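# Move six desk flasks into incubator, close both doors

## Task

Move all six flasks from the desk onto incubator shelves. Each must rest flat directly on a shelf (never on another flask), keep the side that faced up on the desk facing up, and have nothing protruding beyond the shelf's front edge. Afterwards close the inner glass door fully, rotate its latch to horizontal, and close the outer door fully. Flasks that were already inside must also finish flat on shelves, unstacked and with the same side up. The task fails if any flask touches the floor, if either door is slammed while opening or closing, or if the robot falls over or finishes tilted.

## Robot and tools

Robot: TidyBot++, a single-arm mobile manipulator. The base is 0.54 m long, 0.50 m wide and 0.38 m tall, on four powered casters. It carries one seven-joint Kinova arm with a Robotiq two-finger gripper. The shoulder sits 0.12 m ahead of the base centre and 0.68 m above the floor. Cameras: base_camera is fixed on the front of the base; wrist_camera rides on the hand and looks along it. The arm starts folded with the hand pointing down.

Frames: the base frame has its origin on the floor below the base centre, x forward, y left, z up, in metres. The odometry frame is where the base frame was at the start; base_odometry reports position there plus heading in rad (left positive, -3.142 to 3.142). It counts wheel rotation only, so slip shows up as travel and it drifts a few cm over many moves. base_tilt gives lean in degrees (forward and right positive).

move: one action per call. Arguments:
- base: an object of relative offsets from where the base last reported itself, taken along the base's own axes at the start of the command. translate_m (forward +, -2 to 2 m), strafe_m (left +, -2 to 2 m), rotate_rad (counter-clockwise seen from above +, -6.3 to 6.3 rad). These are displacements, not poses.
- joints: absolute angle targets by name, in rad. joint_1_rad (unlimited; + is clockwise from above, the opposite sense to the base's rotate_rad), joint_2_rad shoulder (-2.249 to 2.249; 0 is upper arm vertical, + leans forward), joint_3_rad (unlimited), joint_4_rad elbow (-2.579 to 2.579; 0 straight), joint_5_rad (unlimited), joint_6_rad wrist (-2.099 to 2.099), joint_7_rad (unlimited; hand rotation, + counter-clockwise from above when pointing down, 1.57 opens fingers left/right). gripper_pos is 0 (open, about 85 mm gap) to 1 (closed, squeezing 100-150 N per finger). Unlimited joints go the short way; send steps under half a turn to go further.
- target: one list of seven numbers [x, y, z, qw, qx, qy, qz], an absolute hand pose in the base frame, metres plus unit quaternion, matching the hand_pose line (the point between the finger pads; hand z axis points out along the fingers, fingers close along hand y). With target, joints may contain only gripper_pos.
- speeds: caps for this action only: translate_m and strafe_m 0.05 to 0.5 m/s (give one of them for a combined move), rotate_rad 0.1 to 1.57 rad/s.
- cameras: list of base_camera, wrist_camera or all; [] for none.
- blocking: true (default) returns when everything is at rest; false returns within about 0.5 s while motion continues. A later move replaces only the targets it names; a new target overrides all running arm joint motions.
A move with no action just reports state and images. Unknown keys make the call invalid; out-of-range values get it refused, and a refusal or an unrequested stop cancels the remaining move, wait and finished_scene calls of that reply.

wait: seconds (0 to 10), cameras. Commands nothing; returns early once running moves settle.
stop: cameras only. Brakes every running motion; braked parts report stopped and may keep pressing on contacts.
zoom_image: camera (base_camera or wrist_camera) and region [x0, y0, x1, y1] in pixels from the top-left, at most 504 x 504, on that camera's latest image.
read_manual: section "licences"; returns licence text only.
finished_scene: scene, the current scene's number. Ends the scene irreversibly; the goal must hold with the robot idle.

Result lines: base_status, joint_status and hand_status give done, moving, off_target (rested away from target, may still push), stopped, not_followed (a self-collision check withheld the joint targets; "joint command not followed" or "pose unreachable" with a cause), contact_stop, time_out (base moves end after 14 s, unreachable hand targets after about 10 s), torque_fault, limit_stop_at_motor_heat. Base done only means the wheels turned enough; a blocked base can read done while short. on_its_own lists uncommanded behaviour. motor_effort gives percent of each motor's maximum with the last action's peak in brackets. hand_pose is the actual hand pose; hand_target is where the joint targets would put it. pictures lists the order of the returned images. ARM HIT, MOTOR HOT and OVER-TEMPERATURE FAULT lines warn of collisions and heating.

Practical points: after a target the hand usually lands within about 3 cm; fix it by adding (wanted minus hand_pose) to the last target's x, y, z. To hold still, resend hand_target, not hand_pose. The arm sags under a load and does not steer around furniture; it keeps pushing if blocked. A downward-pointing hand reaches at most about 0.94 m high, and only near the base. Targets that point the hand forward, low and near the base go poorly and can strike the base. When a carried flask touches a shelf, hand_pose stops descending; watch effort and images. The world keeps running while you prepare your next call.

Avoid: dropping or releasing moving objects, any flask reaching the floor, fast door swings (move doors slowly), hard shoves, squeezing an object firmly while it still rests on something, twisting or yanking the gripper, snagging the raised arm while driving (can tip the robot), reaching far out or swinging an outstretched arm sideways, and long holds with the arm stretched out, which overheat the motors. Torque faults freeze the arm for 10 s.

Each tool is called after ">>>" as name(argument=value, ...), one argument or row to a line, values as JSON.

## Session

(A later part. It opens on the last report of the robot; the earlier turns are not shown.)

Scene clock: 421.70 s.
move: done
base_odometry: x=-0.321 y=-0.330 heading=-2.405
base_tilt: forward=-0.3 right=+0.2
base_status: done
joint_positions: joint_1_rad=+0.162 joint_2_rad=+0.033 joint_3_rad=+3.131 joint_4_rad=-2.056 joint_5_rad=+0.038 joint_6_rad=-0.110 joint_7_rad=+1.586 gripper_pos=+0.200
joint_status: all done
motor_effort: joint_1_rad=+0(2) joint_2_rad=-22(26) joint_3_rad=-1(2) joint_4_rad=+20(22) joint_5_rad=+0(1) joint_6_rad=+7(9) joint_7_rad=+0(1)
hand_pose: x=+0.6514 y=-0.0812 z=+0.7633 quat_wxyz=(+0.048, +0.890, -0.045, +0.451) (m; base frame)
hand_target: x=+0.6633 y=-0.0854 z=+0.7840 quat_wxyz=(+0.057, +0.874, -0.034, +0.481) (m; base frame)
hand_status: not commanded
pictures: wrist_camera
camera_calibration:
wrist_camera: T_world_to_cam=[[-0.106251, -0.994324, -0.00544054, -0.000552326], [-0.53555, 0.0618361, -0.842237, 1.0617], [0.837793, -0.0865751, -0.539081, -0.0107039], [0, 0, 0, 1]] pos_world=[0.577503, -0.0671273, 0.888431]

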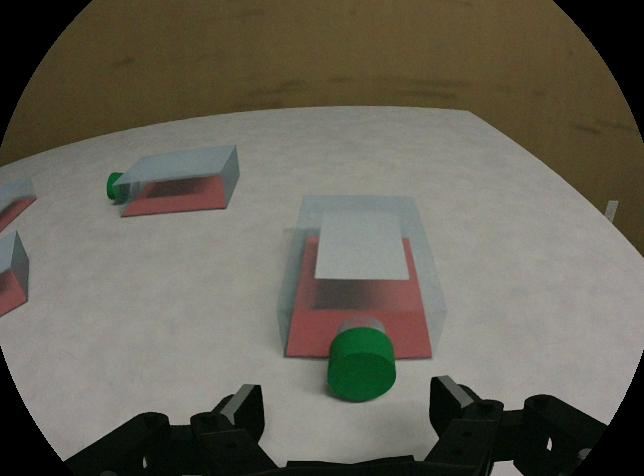

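>>> move(
  joints={"joint_1_rad":0.182,"joint_2_rad":0.12,"joint_4_rad":-2.12,"joint_6_rad":0.2},
  cameras=["wrist_camera"],
)

Scene clock: 427.37 s.
move: done
base_odometry: x=-0.321 y=-0.330 heading=-2.405
base_tilt: forward=-0.3 right=+0.2
base_status: not commanded
joint_positions: joint_1_rad=+0.164 joint_2_rad=+0.114 joint_3_rad=+3.131 joint_4_rad=-2.095 joint_5_rad=+0.038 joint_6_rad=+0.125 joint_7_rad=+1.587 gripper_pos=+0.200
joint_status: all done
motor_effort: joint_1_rad=+0(2) joint_2_rad=-24(26) joint_3_rad=-1(2) joint_4_rad=+19(21) joint_5_rad=+0(1) joint_6_rad=+8(8) joint_7_rad=+0(1)
hand_pose: x=+0.6842 y=-0.0845 z=+0.7601 quat_wxyz=(+0.050, +0.862, -0.042, +0.502) (m; base frame)
hand_target: x=+0.6843 y=-0.1027 z=+0.7638 quat_wxyz=(+0.068, +0.851, -0.044, +0.519) (m; base frame)
hand_status: not commanded
pictures: wrist_camera
camera_calibration:
wrist_camera: T_world_to_cam=[[-0.100104, -0.994962, -0.00537857, -0.004692], [-0.434863, 0.0486128, -0.899183, 1.05008], [0.894915, -0.0876729, -0.437539, -0.156553], [0, 0, 0, 1]] pos_world=[0.596276, -0.0694414, 0.875695]

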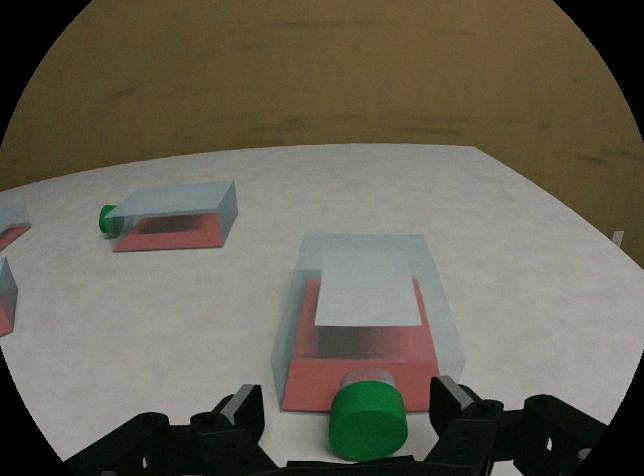

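>>> move(
  joints={"joint_1_rad":0.22,"joint_2_rad":0.148,"joint_4_rad":-2.145,"joint_6_rad":0.265},
  cameras=["wrist_camera"],
)

Scene clock: 432.17 s.
move: done
base_odometry: x=-0.321 y=-0.330 heading=-2.405
base_tilt: forward=-0.3 right=+0.2
base_status: not commanded
joint_positions: joint_1_rad=+0.203 joint_2_rad=+0.136 joint_3_rad=+3.133 joint_4_rad=-2.119 joint_5_rad=+0.038 joint_6_rad=+0.194 joint_7_rad=+1.587 gripper_pos=+0.200
joint_status: all done
motor_effort: joint_1_rad=+0(2) joint_2_rad=-24(25) joint_3_rad=-1(2) joint_4_rad=+18(19) joint_5_rad=+0(1) joint_6_rad=+8(8) joint_7_rad=+0(1)
hand_pose: x=+0.6843 y=-0.1075 z=+0.7535 quat_wxyz=(+0.060, +0.855, -0.059, +0.511) (m; base frame)
hand_target: x=+0.6826 y=-0.1246 z=+0.7528 quat_wxyz=(+0.079, +0.847, -0.060, +0.523) (m; base frame)
hand_status: not commanded
pictures: wrist_camera
camera_calibration:
wrist_camera: T_world_to_cam=[[-0.138415, -0.990357, -0.00584988, -0.000486332], [-0.412337, 0.0629978, -0.908851, 1.03872], [0.900455, -0.123387, -0.41708, -0.184554], [0, 0, 0, 1]] pos_world=[0.594419, -0.0886904, 0.867069]

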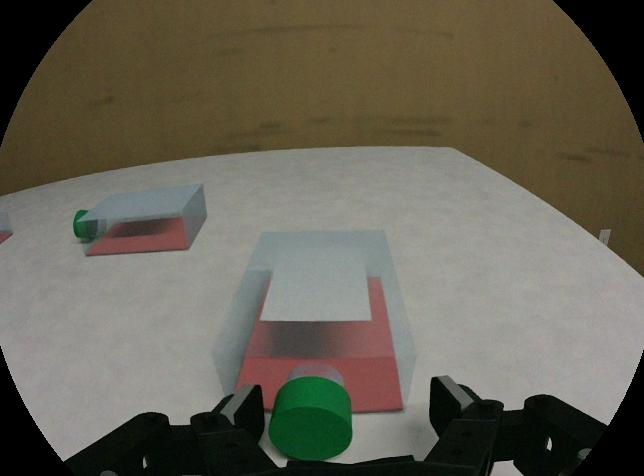

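>>> move(
  joints={"joint_1_rad":0.158,"joint_2_rad":0.152,"joint_4_rad":-2.163,"joint_6_rad":0.29},
  cameras=["wrist_camera"],
)

Scene clock: 436.40 s.
move: done
base_odometry: x=-0.321 y=-0.330 heading=-2.405
base_tilt: forward=-0.3 right=+0.2
base_status: not commanded
joint_positions: joint_1_rad=+0.170 joint_2_rad=+0.137 joint_3_rad=+3.133 joint_4_rad=-2.135 joint_5_rad=+0.038 joint_6_rad=+0.215 joint_7_rad=+1.587 gripper_pos=+0.200
joint_status: all done
motor_effort: joint_1_rad=+0(2) joint_2_rad=-24(25) joint_3_rad=-1(3) joint_4_rad=+18(20) joint_5_rad=+1(1) joint_6_rad=+8(9) joint_7_rad=+0(1)
hand_pose: x=+0.6847 y=-0.0882 z=+0.7503 quat_wxyz=(+0.051, +0.855, -0.045, +0.513) (m; base frame)
hand_target: x=+0.6868 y=-0.0891 z=+0.7482 quat_wxyz=(+0.063, +0.847, -0.033, +0.526) (m; base frame)
hand_status: not commanded
pictures: wrist_camera
camera_calibration:
wrist_camera: T_world_to_cam=[[-0.105363, -0.994415, -0.00614215, -0.00415352], [-0.411176, 0.0491882, -0.910228, 1.03379], [0.905446, -0.0933788, -0.414062, -0.186923], [0, 0, 0, 1]] pos_world=[0.593882, -0.0724354, 0.863564]

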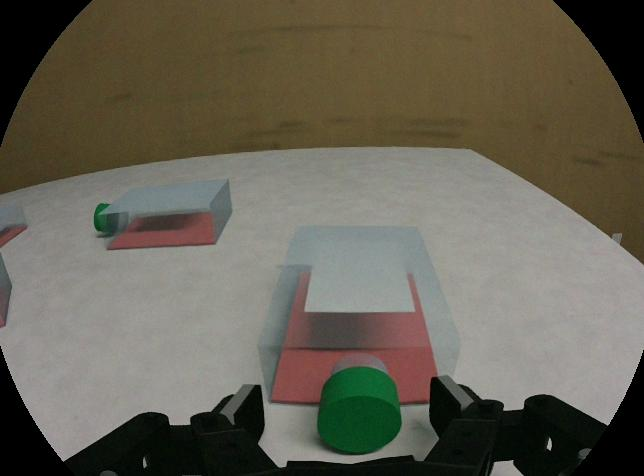

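>>> move(
  joints={"joint_1_rad":0.195,"joint_2_rad":0.163,"joint_4_rad":-2.18,"joint_6_rad":0.3},
  cameras=[],
)

>>> move(
  joints={"gripper_pos":0.95},
  cameras=["wrist_camera"],
)

Scene clock: 440.67 s.
move: done
base_odometry: x=-0.321 y=-0.330 heading=-2.405
base_tilt: forward=-0.3 right=+0.2
base_status: not commanded
joint_positions: joint_1_rad=+0.184 joint_2_rad=+0.144 joint_3_rad=+3.133 joint_4_rad=-2.150 joint_5_rad=+0.038 joint_6_rad=+0.229 joint_7_rad=+1.587 gripper_pos=+0.200
joint_status: all done
motor_effort: joint_1_rad=+0(1) joint_2_rad=-24(25) joint_3_rad=-1(2) joint_4_rad=+17(19) joint_5_rad=+1(1) joint_6_rad=+8(8) joint_7_rad=+0(1)
hand_pose: x=+0.6809 y=-0.0952 z=+0.7425 quat_wxyz=(+0.054, +0.857, -0.050, +0.510) (m; base frame)
hand_target: x=+0.6792 y=-0.1093 z=+0.7361 quat_wxyz=(+0.071, +0.851, -0.049, +0.517) (m; base frame)
hand_status: not commanded
pictures: none
No camera images: "cameras" was empty.

Scene clock: 441.63 s.
move: off_target
base_odometry: x=-0.321 y=-0.330 heading=-2.405
base_tilt: forward=-0.4 right=+0.3
base_status: not commanded
joint_positions: joint_1_rad=+0.184 joint_2_rad=+0.144 joint_3_rad=+3.133 joint_4_rad=-2.150 joint_5_rad=+0.038 joint_6_rad=+0.240 joint_7_rad=+1.587 gripper_pos=+0.682
joint_status: gripper_pos off_target (ended at +0.682, target +0.950)
motor_effort: joint_1_rad=+0(1) joint_2_rad=-22(24) joint_3_rad=-1(1) joint_4_rad=+16(17) joint_5_rad=+0(1) joint_6_rad=+7(7) joint_7_rad=+1(1)
hand_pose: x=+0.6825 y=-0.0953 z=+0.7456 quat_wxyz=(+0.054, +0.854, -0.050, +0.515) (m; base frame)
hand_target: x=+0.6792 y=-0.1093 z=+0.7361 quat_wxyz=(+0.071, +0.851, -0.049, +0.517) (m; base frame)
hand_status: not commanded
pictures: wrist_camera
camera_calibration:
wrist_camera: T_world_to_cam=[[-0.11791, -0.993002, -0.00659094, -0.00246061], [-0.407183, 0.0544009, -0.911725, 1.02782], [0.905704, -0.104818, -0.410748, -0.191388], [0, 0, 0, 1]] pos_world=[0.591561, -0.0784186, 0.85846]

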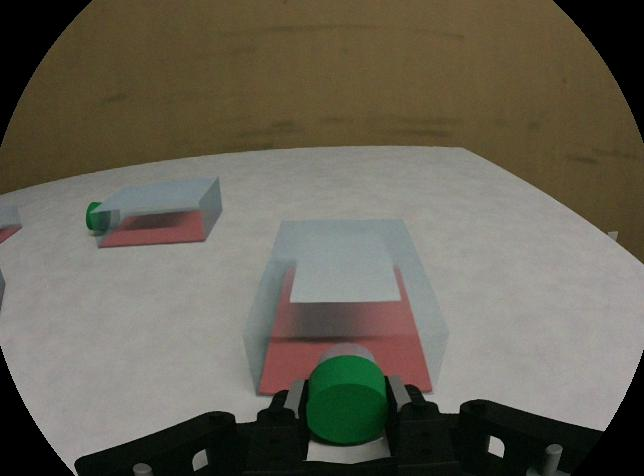

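>>> move(
  joints={"joint_2_rad":-0.1,"joint_4_rad":-2.14,"joint_6_rad":-0.1},
  cameras=[],
)

>>> move(
  joints={"joint_1_rad":0,"joint_2_rad":-0.333,"joint_4_rad":-2.05,"joint_6_rad":-0.4},
  base={"translate_m":-0.5},
  cameras=["wrist_camera"],
)

>>> move(
  base={"rotate_rad":-1.586},
  cameras=["wrist_camera"],
)

Scene clock: 451.87 s.
move: done
base_odometry: x=-0.321 y=-0.330 heading=-2.405
base_tilt: forward=-0.3 right=+0.2
base_status: not commanded
joint_positions: joint_1_rad=+0.184 joint_2_rad=-0.091 joint_3_rad=+3.133 joint_4_rad=-2.151 joint_5_rad=+0.038 joint_6_rad=-0.030 joint_7_rad=+1.587 gripper_pos=+0.682
joint_status: all done
motor_effort: joint_1_rad=+0(1) joint_2_rad=-18(28) joint_3_rad=-1(1) joint_4_rad=+21(21) joint_5_rad=+1(1) joint_6_rad=+8(9) joint_7_rad=+0(1)
hand_pose: x=+0.6209 y=-0.0875 z=+0.7985 quat_wxyz=(+0.058, +0.863, -0.052, +0.498) (m; base frame)
hand_target: x=+0.6104 y=-0.0957 z=+0.7905 quat_wxyz=(+0.066, +0.876, -0.051, +0.476) (m; base frame)
hand_status: not commanded
pictures: none
No camera images: "cameras" was empty.

Scene clock: 454.03 s.
move: done
base_odometry: x=+0.050 y=+0.006 heading=-2.406
base_tilt: forward=-0.2 right=+0.2
base_status: done
joint_positions: joint_1_rad=+0.021 joint_2_rad=-0.329 joint_3_rad=+3.133 joint_4_rad=-2.063 joint_5_rad=+0.038 joint_6_rad=-0.333 joint_7_rad=+1.587 gripper_pos=+0.682
joint_status: all done
motor_effort: joint_1_rad=+0(3) joint_2_rad=-11(23) joint_3_rad=+0(3) joint_4_rad=+23(24) joint_5_rad=+0(1) joint_6_rad=+8(10) joint_7_rad=+0(1)
hand_pose: x=+0.5667 y=-0.0076 z=+0.8808 quat_wxyz=(+0.023, +0.859, +0.014, +0.511) (m; base frame)
hand_target: x=+0.5585 y=+0.0013 z=+0.8720 quat_wxyz=(+0.019, +0.871, +0.035, +0.490) (m; base frame)
hand_status: not commanded
pictures: wrist_camera
camera_calibration:
wrist_camera: T_world_to_cam=[[0.0245119, -0.999681, 0.00611773, -0.0200453], [-0.42266, -0.0159089, -0.906149, 1.10256], [0.905957, 0.0196257, -0.422915, -0.0101837], [0, 0, 0, 1]] pos_world=[0.475725, -0.0022986, 0.9949]

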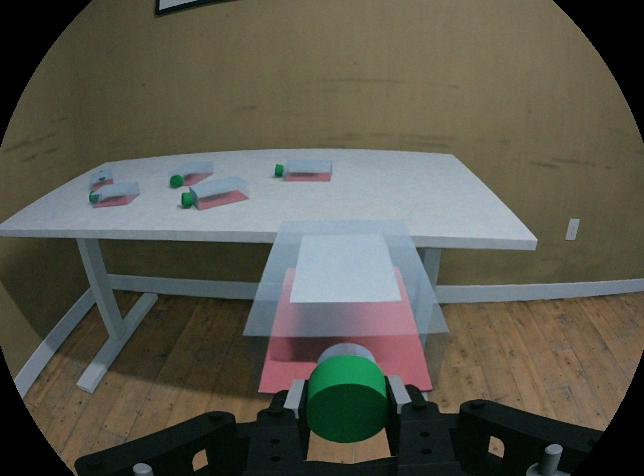

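Scene clock: 456.40 s.
move: done
base_odometry: x=+0.050 y=+0.006 heading=+2.292
base_tilt: forward=-0.4 right=+0.2
base_status: done
joint_positions: joint_1_rad=+0.016 joint_2_rad=-0.329 joint_3_rad=+3.137 joint_4_rad=-2.063 joint_5_rad=+0.038 joint_6_rad=-0.333 joint_7_rad=+1.587 gripper_pos=+0.682
joint_status: not commanded
motor_effort: joint_1_rad=+0(2) joint_2_rad=-11(13) joint_3_rad=+0(2) joint_4_rad=+22(24) joint_5_rad=+1(1) joint_6_rad=+9(9) joint_7_rad=+0(1)
hand_pose: x=+0.5668 y=-0.0074 z=+0.8808 quat_wxyz=(+0.022, +0.859, +0.015, +0.511) (m; base frame)
hand_target: x=+0.5585 y=+0.0013 z=+0.8720 quat_wxyz=(+0.019, +0.871, +0.035, +0.490) (m; base frame)
hand_status: not commanded
pictures: wrist_camera
camera_calibration:
wrist_camera: T_world_to_cam=[[0.0256118, -0.999661, 0.00470752, -0.0191659], [-0.422658, -0.0150959, -0.906164, 1.10257], [0.905927, 0.0212188, -0.422901, -0.0101828], [0, 0, 0, 1]] pos_world=[0.475727, -0.00229893, 0.994897]

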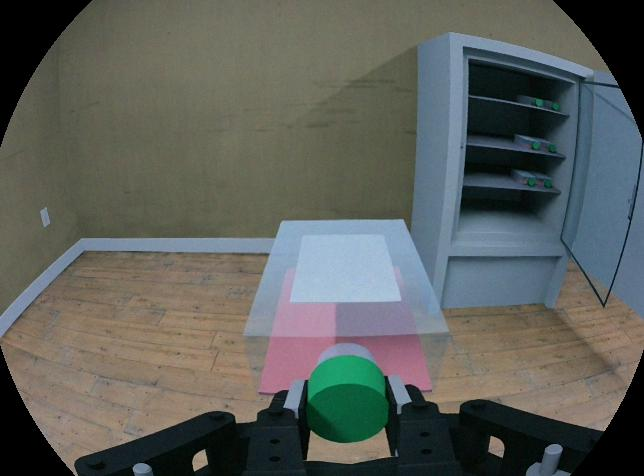

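>>> move(
  base={"translate_m":0.63,"strafe_m":-0.556},
  speeds={"translate_m":0.4},
  cameras=["wrist_camera"],
)

Scene clock: 461.60 s.
move: done
base_odometry: x=+0.051 y=+0.846 heading=+2.292
base_tilt: forward=-0.3 right=+0.2
base_status: done
joint_positions: joint_1_rad=+0.015 joint_2_rad=-0.330 joint_3_rad=+3.137 joint_4_rad=-2.063 joint_5_rad=+0.038 joint_6_rad=-0.335 joint_7_rad=+1.587 gripper_pos=+0.682
joint_status: not commanded
motor_effort: joint_1_rad=+0(1) joint_2_rad=-11(13) joint_3_rad=-1(2) joint_4_rad=+22(24) joint_5_rad=+1(1) joint_6_rad=+8(9) joint_7_rad=+0(1)
hand_pose: x=+0.5665 y=-0.0072 z=+0.8807 quat_wxyz=(+0.022, +0.859, +0.015, +0.511) (m; base frame)
hand_target: x=+0.5585 y=+0.0013 z=+0.8720 quat_wxyz=(+0.019, +0.871, +0.035, +0.490) (m; base frame)
hand_status: not commanded
pictures: wrist_camera
camera_calibration:
wrist_camera: T_world_to_cam=[[0.0260627, -0.999649, 0.00469064, -0.0192584], [-0.423539, -0.0152925, -0.905749, 1.10241], [0.905503, 0.0216196, -0.423789, -0.00895952], [0, 0, 0, 1]] pos_world=[0.475528, -0.00219941, 0.994798]

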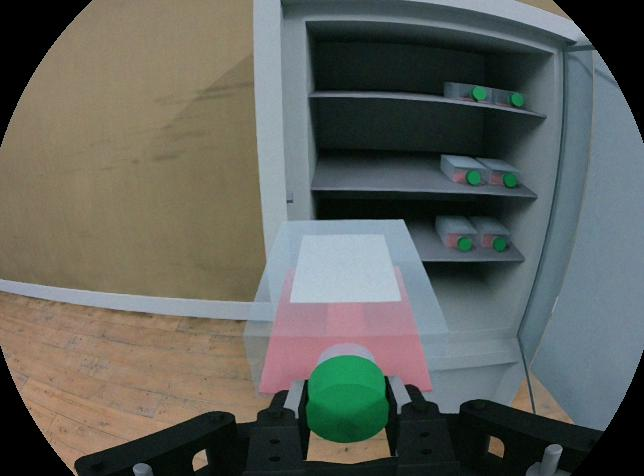

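>>> move(
  base={"translate_m":0.22,"strafe_m":-0.012,"rotate_rad":-0.012},
  speeds={"translate_m":0.2},
  cameras=["wrist_camera"],
)

Scene clock: 467.53 s.
move: done
base_odometry: x=-0.085 y=+1.020 heading=+2.280
base_tilt: forward=-0.3 right=+0.1
base_status: done
joint_positions: joint_1_rad=+0.014 joint_2_rad=-0.328 joint_3_rad=+3.138 joint_4_rad=-2.063 joint_5_rad=+0.038 joint_6_rad=-0.336 joint_7_rad=+1.587 gripper_pos=+0.682
joint_status: not commanded
motor_effort: joint_1_rad=+0(1) joint_2_rad=-11(14) joint_3_rad=+0(2) joint_4_rad=+23(24) joint_5_rad=+1(1) joint_6_rad=+9(9) joint_7_rad=+0(1)
hand_pose: x=+0.5668 y=-0.0071 z=+0.8794 quat_wxyz=(+0.022, +0.860, +0.015, +0.510) (m; base frame)
hand_target: x=+0.5585 y=+0.0013 z=+0.8720 quat_wxyz=(+0.019, +0.871, +0.035, +0.490) (m; base frame)
hand_status: not commanded
pictures: wrist_camera
camera_calibration:
wrist_camera: T_world_to_cam=[[0.0263927, -0.999641, 0.00456126, -0.0192009], [-0.42665, -0.0153906, -0.904286, 1.10183], [0.904032, 0.0219205, -0.426903, -0.0062209], [0, 0, 0, 1]] pos_world=[0.476226, -0.00209973, 0.993801]

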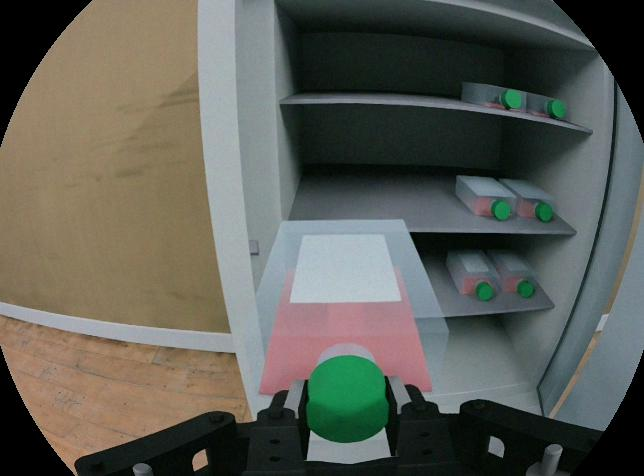

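>>> move(
  base={"translate_m":0.28},
  speeds={"translate_m":0.15},
  joints={"joint_2_rad":-0.333,"joint_4_rad":-2.11,"joint_6_rad":-0.3},
  cameras=["wrist_camera"],
)

Scene clock: 474.50 s.
move: done
base_odometry: x=-0.267 y=+1.233 heading=+2.280
base_tilt: forward=-0.3 right=+0.3
base_status: done
joint_positions: joint_1_rad=+0.014 joint_2_rad=-0.327 joint_3_rad=+3.138 joint_4_rad=-2.093 joint_5_rad=+0.038 joint_6_rad=-0.326 joint_7_rad=+1.587 gripper_pos=+0.682
joint_status: all done
motor_effort: joint_1_rad=-1(1) joint_2_rad=-11(14) joint_3_rad=+0(1) joint_4_rad=+23(25) joint_5_rad=+1(1) joint_6_rad=+8(9) joint_7_rad=+0(1)
hand_pose: x=+0.5620 y=-0.0069 z=+0.8643 quat_wxyz=(+0.022, +0.865, +0.015, +0.501) (m; base frame)
hand_target: x=+0.5614 y=+0.0013 z=+0.8641 quat_wxyz=(+0.020, +0.861, +0.034, +0.507) (m; base frame)
hand_status: not commanded
pictures: wrist_camera
camera_calibration:
wrist_camera: T_world_to_cam=[[0.0268836, -0.999632, 0.00369343, -0.0183616], [-0.445442, -0.015287, -0.89518, 1.08891], [0.894907, 0.0224205, -0.445689, 0.0129884], [0, 0, 0, 1]] pos_world=[0.473915, -0.00199998, 0.980623]

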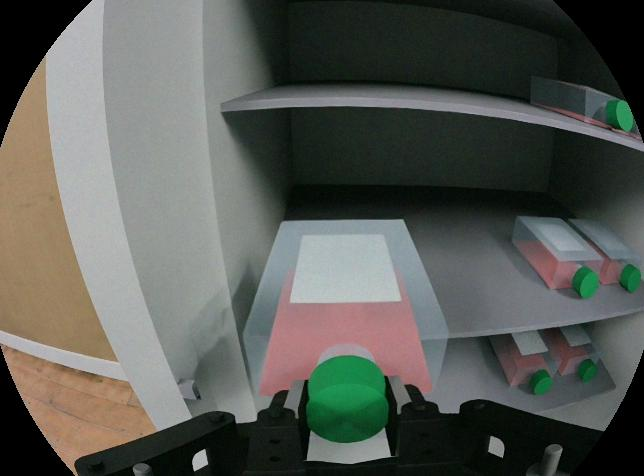

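>>> move(
  base={"translate_m":0.165,"strafe_m":-0.006},
  speeds={"translate_m":0.1},
  cameras=["wrist_camera"],
)

Scene clock: 479.70 s.
move: done
base_odometry: x=-0.370 y=+1.362 heading=+2.280
base_tilt: forward=-0.3 right=+0.2
base_status: done
joint_positions: joint_1_rad=+0.014 joint_2_rad=-0.328 joint_3_rad=+3.138 joint_4_rad=-2.093 joint_5_rad=+0.038 joint_6_rad=-0.326 joint_7_rad=+1.587 gripper_pos=+0.682
joint_status: not commanded
motor_effort: joint_1_rad=+0(1) joint_2_rad=-10(13) joint_3_rad=+0(1) joint_4_rad=+22(24) joint_5_rad=+0(1) joint_6_rad=+8(9) joint_7_rad=+0(1)
hand_pose: x=+0.5619 y=-0.0069 z=+0.8645 quat_wxyz=(+0.022, +0.865, +0.015, +0.501) (m; base frame)
hand_target: x=+0.5614 y=+0.0013 z=+0.8641 quat_wxyz=(+0.020, +0.861, +0.034, +0.507) (m; base frame)
hand_status: not commanded
pictures: wrist_camera
camera_calibration:
wrist_camera: T_world_to_cam=[[0.0268805, -0.999632, 0.00370933, -0.0183712], [-0.444921, -0.0152868, -0.895439, 1.089], [0.895166, 0.0224195, -0.445168, 0.0126225], [0, 0, 0, 1]] pos_world=[0.473715, -0.00199998, 0.980823]

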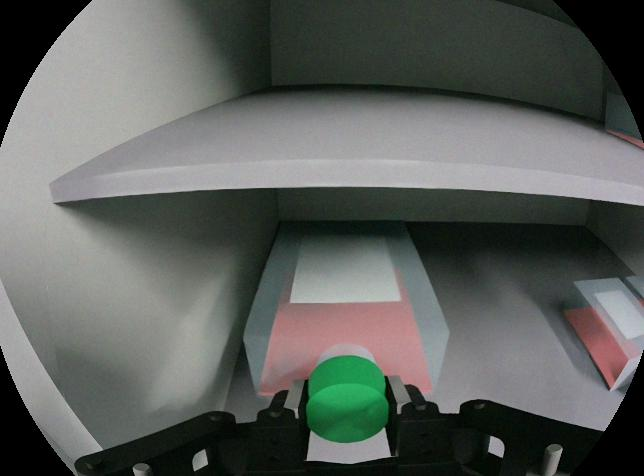

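>>> move(
  joints={"joint_2_rad":-0.311,"joint_4_rad":-2.278,"joint_6_rad":-0.069},
  cameras=["wrist_camera"],
)

>>> move(
  joints={"joint_2_rad":-0.302,"joint_4_rad":-2.308,"joint_6_rad":-0.03},
  cameras=["wrist_camera"],
)

>>> move(
  joints={"joint_2_rad":-0.293,"joint_4_rad":-2.335,"joint_6_rad":0.004},
  cameras=["wrist_camera"],
)

Scene clock: 486.43 s.
move: done
base_odometry: x=-0.370 y=+1.362 heading=+2.280
base_tilt: forward=-0.3 right=+0.2
base_status: not commanded
joint_positions: joint_1_rad=+0.014 joint_2_rad=-0.320 joint_3_rad=+3.138 joint_4_rad=-2.257 joint_5_rad=+0.038 joint_6_rad=-0.151 joint_7_rad=+1.587 gripper_pos=+0.682
joint_status: all done
motor_effort: joint_1_rad=+0(1) joint_2_rad=-10(12) joint_3_rad=-1(1) joint_4_rad=+21(23) joint_5_rad=+1(1) joint_6_rad=+9(9) joint_7_rad=+0(1)
hand_pose: x=+0.5506 y=-0.0049 z=+0.8147 quat_wxyz=(+0.019, +0.864, +0.017, +0.502) (m; base frame)
hand_target: x=+0.5585 y=+0.0013 z=+0.8214 quat_wxyz=(+0.021, +0.850, +0.034, +0.525) (m; base frame)
hand_status: not commanded
pictures: wrist_camera
camera_calibration:
wrist_camera: T_world_to_cam=[[0.0332596, -0.999445, 0.00204026, -0.0179713], [-0.441863, -0.0165353, -0.89693, 1.03893], [0.896466, 0.02893, -0.442168, -0.00264095], [0, 0, 0, 1]] pos_world=[0.46203, -0.000705839, 0.930716]

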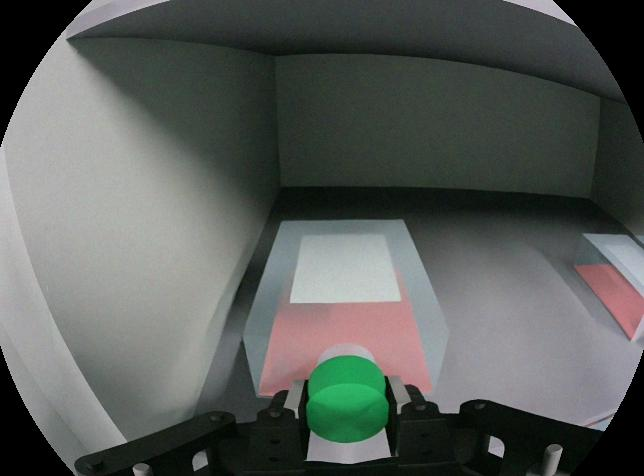

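Scene clock: 487.10 s.
move: done
base_odometry: x=-0.370 y=+1.362 heading=+2.280
base_tilt: forward=-0.3 right=+0.2
base_status: not commanded
joint_positions: joint_1_rad=+0.014 joint_2_rad=-0.313 joint_3_rad=+3.138 joint_4_rad=-2.287 joint_5_rad=+0.038 joint_6_rad=-0.107 joint_7_rad=+1.587 gripper_pos=+0.682
joint_status: all done
motor_effort: joint_1_rad=+0(1) joint_2_rad=-10(11) joint_3_rad=+0(1) joint_4_rad=+21(23) joint_5_rad=+0(1) joint_6_rad=+9(9) joint_7_rad=+0(0)
hand_pose: x=+0.5501 y=-0.0043 z=+0.8070 quat_wxyz=(+0.019, +0.862, +0.018, +0.506) (m; base frame)
hand_target: x=+0.5571 y=+0.0013 z=+0.8113 quat_wxyz=(+0.021, +0.850, +0.034, +0.525) (m; base frame)
hand_status: not commanded
pictures: wrist_camera
camera_calibration:
wrist_camera: T_world_to_cam=[[0.0348097, -0.999393, 0.00163148, -0.0179462], [-0.434919, -0.0166183, -0.900316, 1.0307], [0.899796, 0.0306302, -0.435233, -0.013049], [0, 0, 0, 1]] pos_world=[0.460637, -0.000407113, 0.922306]

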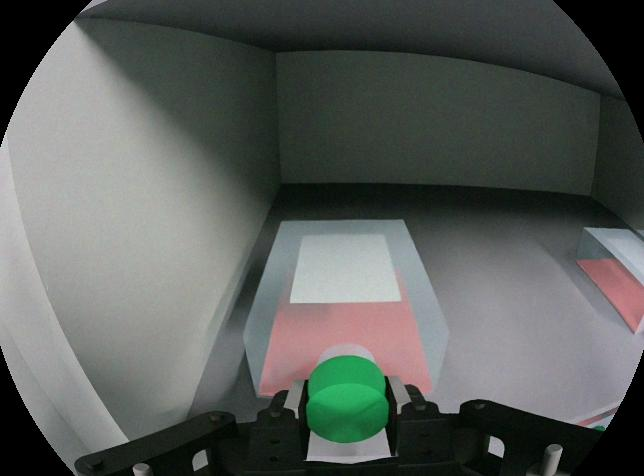

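Scene clock: 487.77 s.
move: done
base_odometry: x=-0.370 y=+1.362 heading=+2.280
base_tilt: forward=-0.4 right=+0.2
base_status: not commanded
joint_positions: joint_1_rad=+0.014 joint_2_rad=-0.305 joint_3_rad=+3.138 joint_4_rad=-2.314 joint_5_rad=+0.038 joint_6_rad=-0.072 joint_7_rad=+1.587 gripper_pos=+0.682
joint_status: all done
motor_effort: joint_1_rad=+0(1) joint_2_rad=-10(11) joint_3_rad=-1(1) joint_4_rad=+21(23) joint_5_rad=+0(1) joint_6_rad=+9(9) joint_7_rad=+0(1)
hand_pose: x=+0.5490 y=-0.0039 z=+0.7977 quat_wxyz=(+0.018, +0.862, +0.018, +0.505) (m; base frame)
hand_target: x=+0.5555 y=+0.0013 z=+0.8017 quat_wxyz=(+0.021, +0.851, +0.034, +0.524) (m; base frame)
hand_status: not commanded
pictures: wrist_camera
camera_calibration:
wrist_camera: T_world_to_cam=[[0.0360219, -0.99935, 0.00112807, -0.0177914], [-0.435419, -0.0167108, -0.900073, 1.02186], [0.899507, 0.0319311, -0.435738, -0.0155205], [0, 0, 0, 1]] pos_world=[0.45954, -0.000208112, 0.913006]

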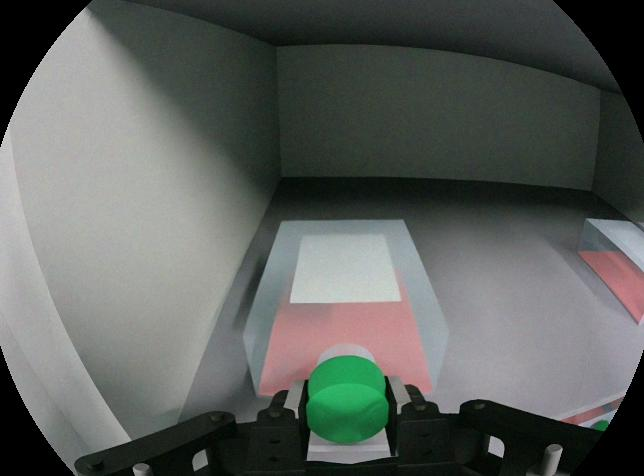

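>>> move(
  base={"translate_m":0.02},
  speeds={"translate_m":0.05},
  cameras=["wrist_camera"],
)

>>> move(
  joints={"joint_2_rad":-0.284,"joint_4_rad":-2.362,"joint_6_rad":0.04},
  cameras=["wrist_camera"],
)

Scene clock: 497.27 s.
move: done
base_odometry: x=-0.383 y=+1.377 heading=+2.279
base_tilt: forward=-0.3 right=+0.2
base_status: done
joint_positions: joint_1_rad=+0.014 joint_2_rad=-0.299 joint_3_rad=+3.138 joint_4_rad=-2.314 joint_5_rad=+0.038 joint_6_rad=-0.072 joint_7_rad=+1.587 gripper_pos=+0.682
joint_status: not commanded
motor_effort: joint_1_rad=-1(1) joint_2_rad=-10(13) joint_3_rad=+0(1) joint_4_rad=+21(22) joint_5_rad=+1(1) joint_6_rad=+8(9) joint_7_rad=+0(1)
hand_pose: x=+0.5496 y=-0.0039 z=+0.7953 quat_wxyz=(+0.018, +0.864, +0.018, +0.503) (m; base frame)
hand_target: x=+0.5555 y=+0.0013 z=+0.8017 quat_wxyz=(+0.021, +0.851, +0.034, +0.524) (m; base frame)
hand_status: not commanded
pictures: wrist_camera
camera_calibration:
wrist_camera: T_world_to_cam=[[0.0360728, -0.999349, 0.000801342, -0.0175617], [-0.440168, -0.0166083, -0.897762, 1.0208], [0.897191, 0.032032, -0.44048, -0.0121251], [0, 0, 0, 1]] pos_world=[0.460836, -0.00020808, 0.911111]

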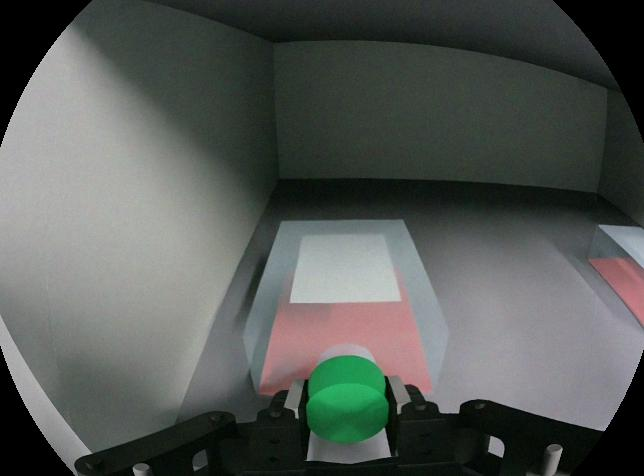

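Scene clock: 497.93 s.
move: done
base_odometry: x=-0.383 y=+1.377 heading=+2.279
base_tilt: forward=-0.2 right=+0.2
base_status: not commanded
joint_positions: joint_1_rad=+0.014 joint_2_rad=-0.295 joint_3_rad=+3.138 joint_4_rad=-2.341 joint_5_rad=+0.038 joint_6_rad=-0.035 joint_7_rad=+1.587 gripper_pos=+0.682
joint_status: all done
motor_effort: joint_1_rad=+0(1) joint_2_rad=-10(11) joint_3_rad=-1(1) joint_4_rad=+21(22) joint_5_rad=+0(1) joint_6_rad=+8(9) joint_7_rad=+0(0)
hand_pose: x=+0.5477 y=-0.0035 z=+0.7885 quat_wxyz=(+0.017, +0.862, +0.019, +0.506) (m; base frame)
hand_target: x=+0.5538 y=+0.0013 z=+0.7928 quat_wxyz=(+0.021, +0.851, +0.034, +0.524) (m; base frame)
hand_status: not commanded
pictures: wrist_camera
camera_calibration:
wrist_camera: T_world_to_cam=[[0.0373212, -0.999303, 0.000375795, -0.0173547], [-0.43532, -0.0165965, -0.900123, 1.01306], [0.899502, 0.0334301, -0.435636, -0.018553], [0, 0, 0, 1]] pos_world=[0.458342, 0.0000909604, 0.903804]

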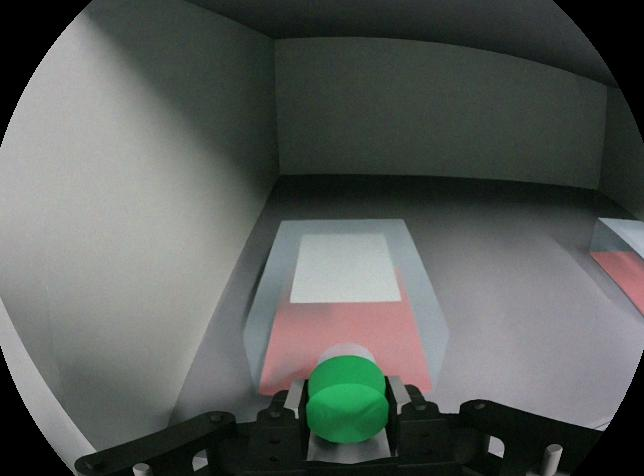

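>>> move(
  joints={"joint_2_rad":-0.275,"joint_4_rad":-2.389,"joint_6_rad":0.075},
  cameras=["wrist_camera"],
)

>>> move(
  joints={"joint_2_rad":-0.266,"joint_4_rad":-2.415,"joint_6_rad":0.11},
  cameras=["wrist_camera"],
)

Scene clock: 502.17 s.
move: done
base_odometry: x=-0.383 y=+1.377 heading=+2.279
base_tilt: forward=-0.2 right=+0.2
base_status: not commanded
joint_positions: joint_1_rad=+0.014 joint_2_rad=-0.291 joint_3_rad=+3.138 joint_4_rad=-2.364 joint_5_rad=+0.038 joint_6_rad=+0.005 joint_7_rad=+1.587 gripper_pos=+0.682
joint_status: all done
motor_effort: joint_1_rad=-1(1) joint_2_rad=-10(10) joint_3_rad=+0(1) joint_4_rad=+19(21) joint_5_rad=+0(1) joint_6_rad=+8(9) joint_7_rad=+0(1)
hand_pose: x=+0.5475 y=-0.0030 z=+0.7853 quat_wxyz=(+0.017, +0.859, +0.019, +0.511) (m; base frame)
hand_target: x=+0.5517 y=+0.0013 z=+0.7838 quat_wxyz=(+0.021, +0.851, +0.034, +0.523) (m; base frame)
hand_status: not commanded
pictures: wrist_camera
camera_calibration:
wrist_camera: T_world_to_cam=[[0.0387097, -0.99925, 0.000329477, -0.017576], [-0.422967, -0.0166839, -0.905992, 1.008], [0.905318, 0.0349313, -0.423296, -0.0324992], [0, 0, 0, 1]] pos_world=[0.456453, 0.000389835, 0.899489]

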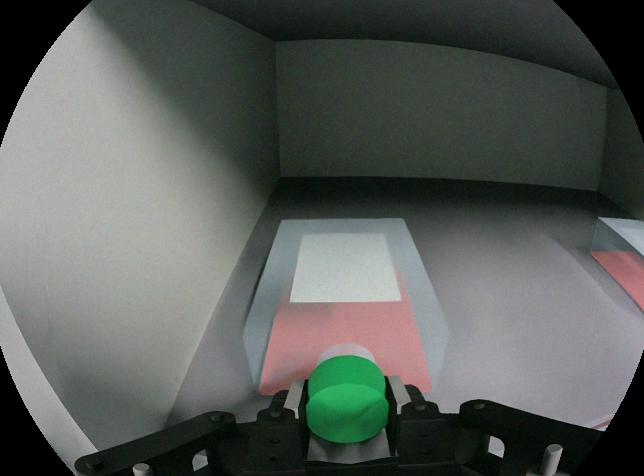

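Scene clock: 502.80 s.
move: done
base_odometry: x=-0.383 y=+1.377 heading=+2.279
base_tilt: forward=-0.4 right=+0.2
base_status: not commanded
joint_positions: joint_1_rad=+0.014 joint_2_rad=-0.288 joint_3_rad=+3.138 joint_4_rad=-2.384 joint_5_rad=+0.038 joint_6_rad=+0.045 joint_7_rad=+1.587 gripper_pos=+0.682
joint_status: all done
motor_effort: joint_1_rad=-1(1) joint_2_rad=-9(10) joint_3_rad=-1(1) joint_4_rad=+19(20) joint_5_rad=+1(1) joint_6_rad=+7(8) joint_7_rad=+0(1)
hand_pose: x=+0.5476 y=-0.0025 z=+0.7838 quat_wxyz=(+0.017, +0.855, +0.019, +0.518) (m; base frame)
hand_target: x=+0.5495 y=+0.0013 z=+0.7755 quat_wxyz=(+0.021, +0.851, +0.034, +0.523) (m; base frame)
hand_status: not commanded
pictures: wrist_camera
camera_calibration:
wrist_camera: T_world_to_cam=[[0.0399726, -0.999201, 0.00038433, -0.0178344], [-0.408003, -0.0166731, -0.912828, 1.00388], [0.912105, 0.0363313, -0.408343, -0.0487516], [0, 0, 0, 1]] pos_world=[0.454766, 0.000688881, 0.89647]

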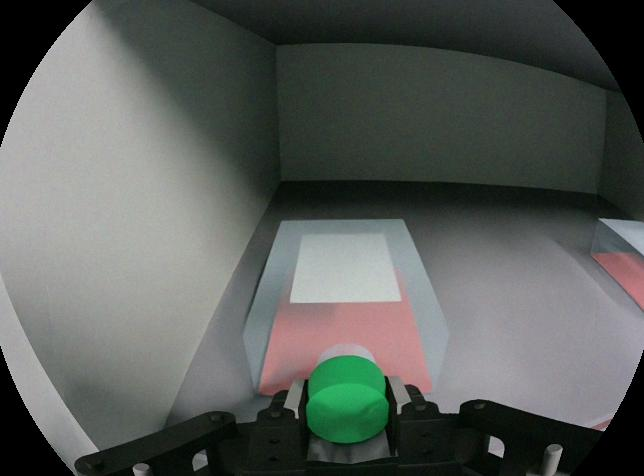

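>>> move(
  joints={"gripper_pos":0.5},
  cameras=[],
)

>>> move(
  base={"translate_m":-0.15},
  speeds={"translate_m":0.1},
  cameras=["wrist_camera"],
)

Scene clock: 507.50 s.
move: done
base_odometry: x=-0.383 y=+1.377 heading=+2.279
base_tilt: forward=-0.3 right=+0.3
base_status: not commanded
joint_positions: joint_1_rad=+0.014 joint_2_rad=-0.286 joint_3_rad=+3.138 joint_4_rad=-2.384 joint_5_rad=+0.038 joint_6_rad=+0.045 joint_7_rad=+1.587 gripper_pos=+0.500
joint_status: all done
motor_effort: joint_1_rad=+0(1) joint_2_rad=-9(9) joint_3_rad=-1(1) joint_4_rad=+18(20) joint_5_rad=+0(1) joint_6_rad=+7(8) joint_7_rad=+0(1)
hand_pose: x=+0.5477 y=-0.0025 z=+0.7830 quat_wxyz=(+0.016, +0.855, +0.019, +0.518) (m; base frame)
hand_target: x=+0.5495 y=+0.0013 z=+0.7755 quat_wxyz=(+0.021, +0.851, +0.034, +0.523) (m; base frame)
hand_status: not commanded
pictures: none
No camera images: "cameras" was empty.

Scene clock: 509.67 s.
move: done
base_odometry: x=-0.285 y=+1.263 heading=+2.279
base_tilt: forward=-0.3 right=+0.2
base_status: done
joint_positions: joint_1_rad=+0.014 joint_2_rad=-0.275 joint_3_rad=+3.138 joint_4_rad=-2.392 joint_5_rad=+0.038 joint_6_rad=+0.052 joint_7_rad=+1.587 gripper_pos=+0.500
joint_status: not commanded
motor_effort: joint_1_rad=-1(1) joint_2_rad=-10(11) joint_3_rad=+0(1) joint_4_rad=+19(21) joint_5_rad=+0(1) joint_6_rad=+8(8) joint_7_rad=+0(1)
hand_pose: x=+0.5474 y=-0.0025 z=+0.7757 quat_wxyz=(+0.016, +0.858, +0.020, +0.512) (m; base frame)
hand_target: x=+0.5495 y=+0.0013 z=+0.7755 quat_wxyz=(+0.021, +0.851, +0.034, +0.523) (m; base frame)
hand_status: not commanded
pictures: wrist_camera
camera_calibration:
wrist_camera: T_world_to_cam=[[0.0403776, -0.999184, -0.000265245, -0.0174946], [-0.420947, -0.0167699, -0.90693, 0.998912], [0.906186, 0.0367313, -0.421281, -0.0385822], [0, 0, 0, 1]] pos_world=[0.456158, 0.00068851, 0.889685]

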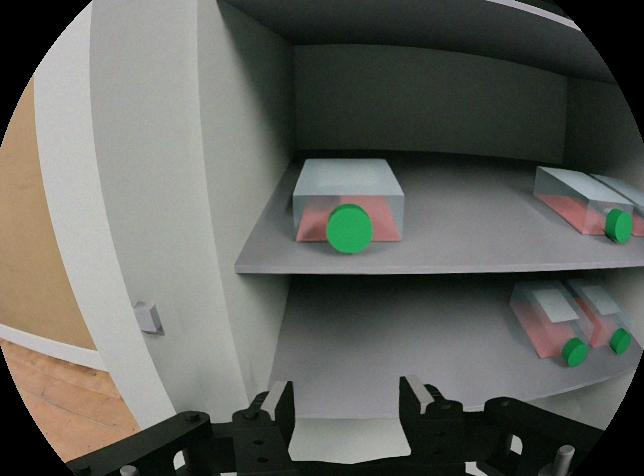

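>>> move(
  base={"translate_m":-0.45},
  joints={"joint_1_rad":0.0,"joint_2_rad":-0.3,"joint_4_rad":-2.15,"joint_6_rad":-0.15,"gripper_pos":0.25},
  cameras=[],
)

>>> move(
  base={"rotate_rad":1.598},
  cameras=[],
)

>>> move(
  base={"translate_m":1.1,"strafe_m":1.32},
  joints={"joint_1_rad":0.62},
  cameras=["wrist_camera"],
)

Scene clock: 525.93 s.
move: done
base_odometry: x=+0.008 y=+0.922 heading=+2.280
base_tilt: forward=-0.3 right=+0.2
base_status: done
joint_positions: joint_1_rad=+0.014 joint_2_rad=-0.301 joint_3_rad=+3.138 joint_4_rad=-2.164 joint_5_rad=+0.038 joint_6_rad=-0.080 joint_7_rad=+1.587 gripper_pos=+0.250
joint_status: all done
motor_effort: joint_1_rad=+0(2) joint_2_rad=-11(14) joint_3_rad=-1(2) joint_4_rad=+21(23) joint_5_rad=+0(1) joint_6_rad=+8(9) joint_7_rad=+0(1)
hand_pose: x=+0.5853 y=-0.0043 z=+0.8799 quat_wxyz=(+0.020, +0.825, +0.017, +0.564) (m; base frame)
hand_target: x=+0.5799 y=+0.0013 z=+0.8676 quat_wxyz=(+0.021, +0.841, +0.033, +0.540) (m; base frame)
hand_status: not commanded
pictures: none
No camera images: "cameras" was empty.

Scene clock: 528.33 s.
move: done
base_odometry: x=+0.008 y=+0.922 heading=-2.406
base_tilt: forward=-0.3 right=+0.2
base_status: done
joint_positions: joint_1_rad=+0.010 joint_2_rad=-0.301 joint_3_rad=+3.138 joint_4_rad=-2.162 joint_5_rad=+0.038 joint_6_rad=-0.080 joint_7_rad=+1.587 gripper_pos=+0.250
joint_status: not commanded
motor_effort: joint_1_rad=+0(2) joint_2_rad=-11(13) joint_3_rad=+0(3) joint_4_rad=+21(23) joint_5_rad=+1(1) joint_6_rad=+8(9) joint_7_rad=+1(1)
hand_pose: x=+0.5857 y=-0.0023 z=+0.8812 quat_wxyz=(+0.019, +0.825, +0.019, +0.565) (m; base frame)
hand_target: x=+0.5799 y=+0.0013 z=+0.8676 quat_wxyz=(+0.021, +0.841, +0.033, +0.540) (m; base frame)
hand_status: not commanded
pictures: none
No camera images: "cameras" was empty.

Scene clock: 533.27 s.
move: done
base_odometry: x=+0.079 y=-0.795 heading=-2.405
base_tilt: forward=-0.4 right=+0.2
base_status: done
joint_positions: joint_1_rad=+0.599 joint_2_rad=-0.301 joint_3_rad=+3.138 joint_4_rad=-2.162 joint_5_rad=+0.038 joint_6_rad=-0.080 joint_7_rad=+1.587 gripper_pos=+0.250
joint_status: all done
motor_effort: joint_1_rad=+0(2) joint_2_rad=-11(14) joint_3_rad=+0(3) joint_4_rad=+22(23) joint_5_rad=+0(1) joint_6_rad=+8(9) joint_7_rad=+0(1)
hand_pose: x=+0.5059 y=-0.2611 z=+0.8810 quat_wxyz=(+0.182, +0.795, -0.221, +0.535) (m; base frame)
hand_target: x=+0.4949 y=-0.2667 z=+0.8676 quat_wxyz=(+0.185, +0.811, -0.225, +0.508) (m; base frame)
hand_status: not commanded
pictures: wrist_camera
camera_calibration:
wrist_camera: T_world_to_cam=[[-0.521905, -0.852967, 0.00784414, 0.0412716], [-0.26495, 0.15336, -0.951989, 1.07775], [0.810812, -0.498926, -0.306033, -0.140224], [0, 0, 0, 1]] pos_world=[0.420785, -0.200042, 0.982767]

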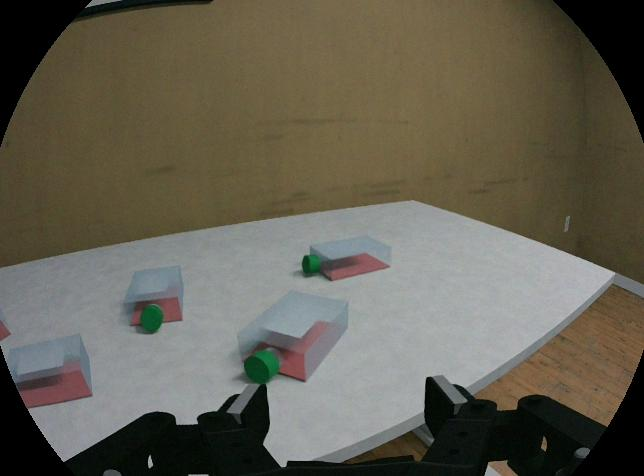

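>>> move(
  base={"translate_m":0.16,"strafe_m":0.12},
  speeds={"translate_m":0.25},
  joints={"joint_1_rad":0.86,"joint_2_rad":-0.1,"joint_4_rad":-2.15,"joint_6_rad":-0.05},
  cameras=["wrist_camera"],
)

Scene clock: 552.00 s.
move: done
base_odometry: x=+0.041 y=-0.992 heading=-2.405
base_tilt: forward=-0.3 right=+0.2
base_status: done
joint_positions: joint_1_rad=+0.838 joint_2_rad=-0.106 joint_3_rad=+3.138 joint_4_rad=-2.162 joint_5_rad=+0.038 joint_6_rad=-0.080 joint_7_rad=+1.587 gripper_pos=+0.250
joint_status: all done
motor_effort: joint_1_rad=-1(1) joint_2_rad=-16(19) joint_3_rad=+0(2) joint_4_rad=+19(22) joint_5_rad=+1(1) joint_6_rad=+8(9) joint_7_rad=+1(1)
hand_pose: x=+0.4528 y=-0.3675 z=+0.7869 quat_wxyz=(+0.208, +0.810, -0.334, +0.434) (m; base frame)
hand_target: x=+0.4499 y=-0.3823 z=+0.7984 quat_wxyz=(+0.225, +0.802, -0.330, +0.444) (m; base frame)
hand_status: not commanded
pictures: wrist_camera
camera_calibration:
wrist_camera: T_world_to_cam=[[-0.708803, -0.705404, -0.00195133, 0.0701559], [-0.340453, 0.344514, -0.874873, 1.03417], [0.617811, -0.619448, -0.484349, 0.00425236], [0, 0, 0, 1]] pos_world=[0.399185, -0.304163, 0.906963]

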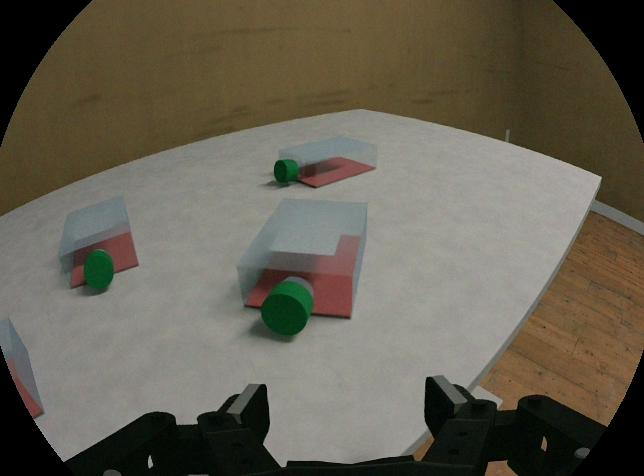

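>>> move(
  base={"translate_m":0.04,"strafe_m":0.03},
  speeds={"translate_m":0.2},
  joints={"joint_1_rad":0.88,"joint_2_rad":0.0,"joint_4_rad":-2.06,"joint_6_rad":-0.05},
  cameras=["wrist_camera"],
)

Scene clock: 563.30 s.
move: done
base_odometry: x=+0.032 y=-1.041 heading=-2.405
base_tilt: forward=-0.3 right=+0.2
base_status: done
joint_positions: joint_1_rad=+0.859 joint_2_rad=-0.008 joint_3_rad=+3.138 joint_4_rad=-2.070 joint_5_rad=+0.038 joint_6_rad=-0.080 joint_7_rad=+1.587 gripper_pos=+0.250
joint_status: all done
motor_effort: joint_1_rad=-1(2) joint_2_rad=-20(22) joint_3_rad=-1(2) joint_4_rad=+20(21) joint_5_rad=+0(1) joint_6_rad=+8(8) joint_7_rad=+0(0)
hand_pose: x=+0.4708 y=-0.4038 z=+0.7857 quat_wxyz=(+0.212, +0.808, -0.343, +0.430) (m; base frame)
hand_target: x=+0.4670 y=-0.4189 z=+0.7950 quat_wxyz=(+0.228, +0.801, -0.339, +0.438) (m; base frame)
hand_status: not commanded
pictures: wrist_camera
camera_calibration:
wrist_camera: T_world_to_cam=[[-0.723188, -0.690646, -0.00261655, 0.0705378], [-0.336758, 0.355929, -0.871727, 1.05222], [0.602986, -0.629542, -0.489984, -0.0225817], [0, 0, 0, 1]] pos_world=[0.418972, -0.340015, 0.906369]

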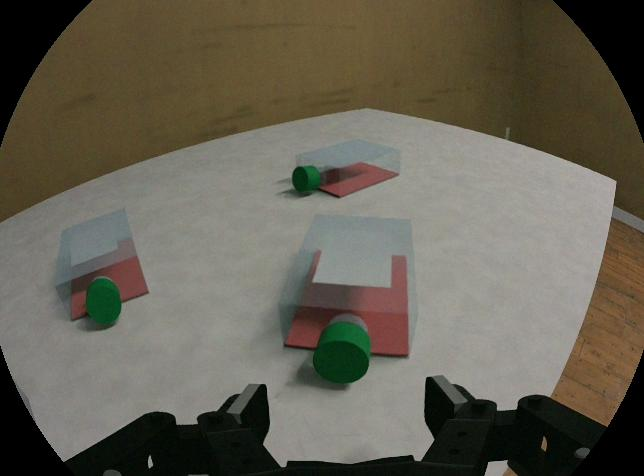

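>>> move(
  joints={"joint_1_rad":0.88,"joint_2_rad":0.14,"joint_4_rad":-2.14,"joint_6_rad":0.26},
  cameras=["wrist_camera"],
)

Scene clock: 573.43 s.
move: done
base_odometry: x=+0.032 y=-1.041 heading=-2.405
base_tilt: forward=-0.3 right=+0.2
base_status: not commanded
joint_positions: joint_1_rad=+0.859 joint_2_rad=+0.136 joint_3_rad=+3.138 joint_4_rad=-2.116 joint_5_rad=+0.038 joint_6_rad=+0.182 joint_7_rad=+1.587 gripper_pos=+0.250
joint_status: all done
motor_effort: joint_1_rad=+0(1) joint_2_rad=-24(27) joint_3_rad=-1(2) joint_4_rad=+18(21) joint_5_rad=+0(1) joint_6_rad=+8(9) joint_7_rad=+0(0)
hand_pose: x=+0.4987 y=-0.4312 z=+0.7515 quat_wxyz=(+0.221, +0.792, -0.334, +0.460) (m; base frame)
hand_target: x=+0.4881 y=-0.4444 z=+0.7586 quat_wxyz=(+0.245, +0.780, -0.330, +0.472) (m; base frame)
hand_status: not commanded
pictures: wrist_camera
camera_calibration:
wrist_camera: T_world_to_cam=[[-0.717272, -0.696775, -0.00502362, 0.0678904], [-0.293367, 0.308521, -0.904848, 1.02434], [0.632025, -0.647549, -0.425704, -0.14383], [0, 0, 0, 1]] pos_world=[0.440106, -0.361862, 0.865981]

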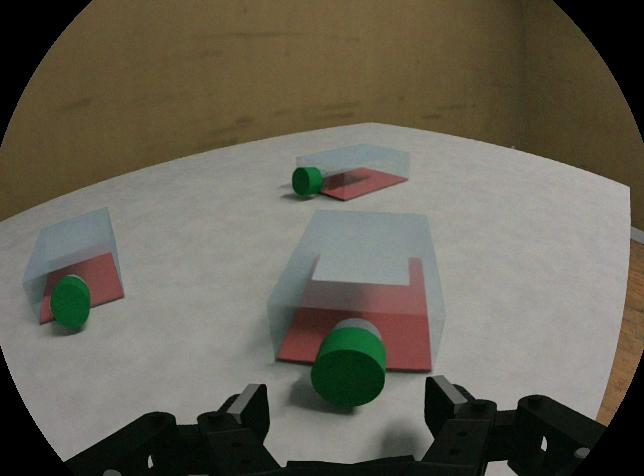

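>>> move(
  joints={"joint_2_rad":0.2,"joint_4_rad":-2.115,"joint_6_rad":0.27},
  cameras=["wrist_camera"],
)

Scene clock: 577.50 s.
move: done
base_odometry: x=+0.032 y=-1.041 heading=-2.405
base_tilt: forward=-0.4 right=+0.1
base_status: not commanded
joint_positions: joint_1_rad=+0.859 joint_2_rad=+0.172 joint_3_rad=+3.138 joint_4_rad=-2.108 joint_5_rad=+0.038 joint_6_rad=+0.211 joint_7_rad=+1.587 gripper_pos=+0.250
joint_status: all done
motor_effort: joint_1_rad=-1(1) joint_2_rad=-23(25) joint_3_rad=-1(2) joint_4_rad=+16(18) joint_5_rad=+1(1) joint_6_rad=+6(9) joint_7_rad=+1(1)
hand_pose: x=+0.5050 y=-0.4380 z=+0.7430 quat_wxyz=(+0.221, +0.792, -0.334, +0.461) (m; base frame)
hand_target: x=+0.4971 y=-0.4553 z=+0.7391 quat_wxyz=(+0.241, +0.786, -0.333, +0.462) (m; base frame)
hand_status: not commanded
pictures: wrist_camera
camera_calibration:
wrist_camera: T_world_to_cam=[[-0.716812, -0.697241, -0.0059798, 0.0678566], [-0.292171, 0.308137, -0.905366, 1.02015], [0.633101, -0.64723, -0.42459, -0.157178], [0, 0, 0, 1]] pos_world=[0.446208, -0.368763, 0.857278]

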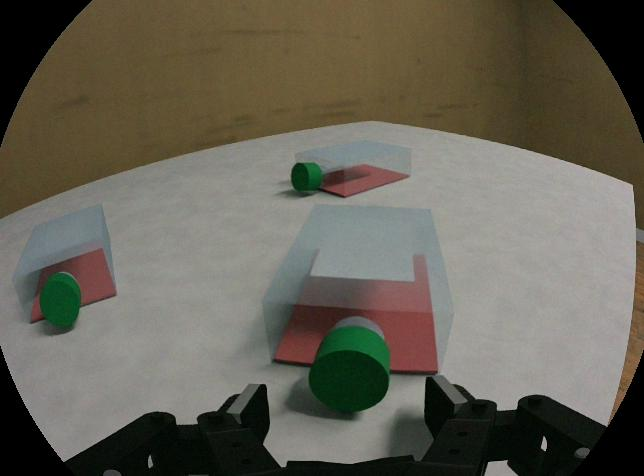

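>>> move(
  joints={"joint_2_rad":0.19,"joint_4_rad":-2.09,"joint_6_rad":0.27},
  cameras=["wrist_camera"],
)

Scene clock: 582.20 s.
move: done
base_odometry: x=+0.032 y=-1.041 heading=-2.405
base_tilt: forward=-0.4 right=+0.2
base_status: not commanded
joint_positions: joint_1_rad=+0.859 joint_2_rad=+0.175 joint_3_rad=+3.138 joint_4_rad=-2.101 joint_5_rad=+0.038 joint_6_rad=+0.211 joint_7_rad=+1.587 gripper_pos=+0.250
joint_status: all done
motor_effort: joint_1_rad=+0(1) joint_2_rad=-26(26) joint_3_rad=-1(2) joint_4_rad=+18(19) joint_5_rad=+1(1) joint_6_rad=+8(9) joint_7_rad=+0(1)
hand_pose: x=+0.5069 y=-0.4402 z=+0.7448 quat_wxyz=(+0.222, +0.791, -0.333, +0.462) (m; base frame)
hand_target: x=+0.5022 y=-0.4614 z=+0.7579 quat_wxyz=(+0.247, +0.777, -0.329, +0.476) (m; base frame)
hand_status: not commanded
pictures: wrist_camera
camera_calibration:
wrist_camera: T_world_to_cam=[[-0.716697, -0.697364, -0.00540077, 0.0671627], [-0.290018, 0.305083, -0.907091, 1.02191], [0.63422, -0.648543, -0.4209, -0.162879], [0, 0, 0, 1]] pos_world=[0.447809, -0.370566, 0.858774]

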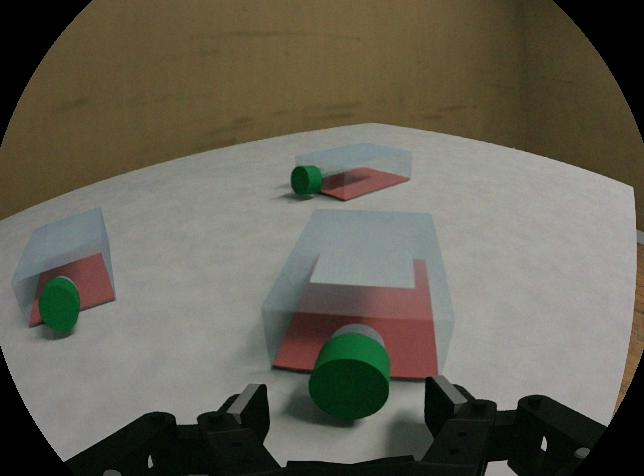

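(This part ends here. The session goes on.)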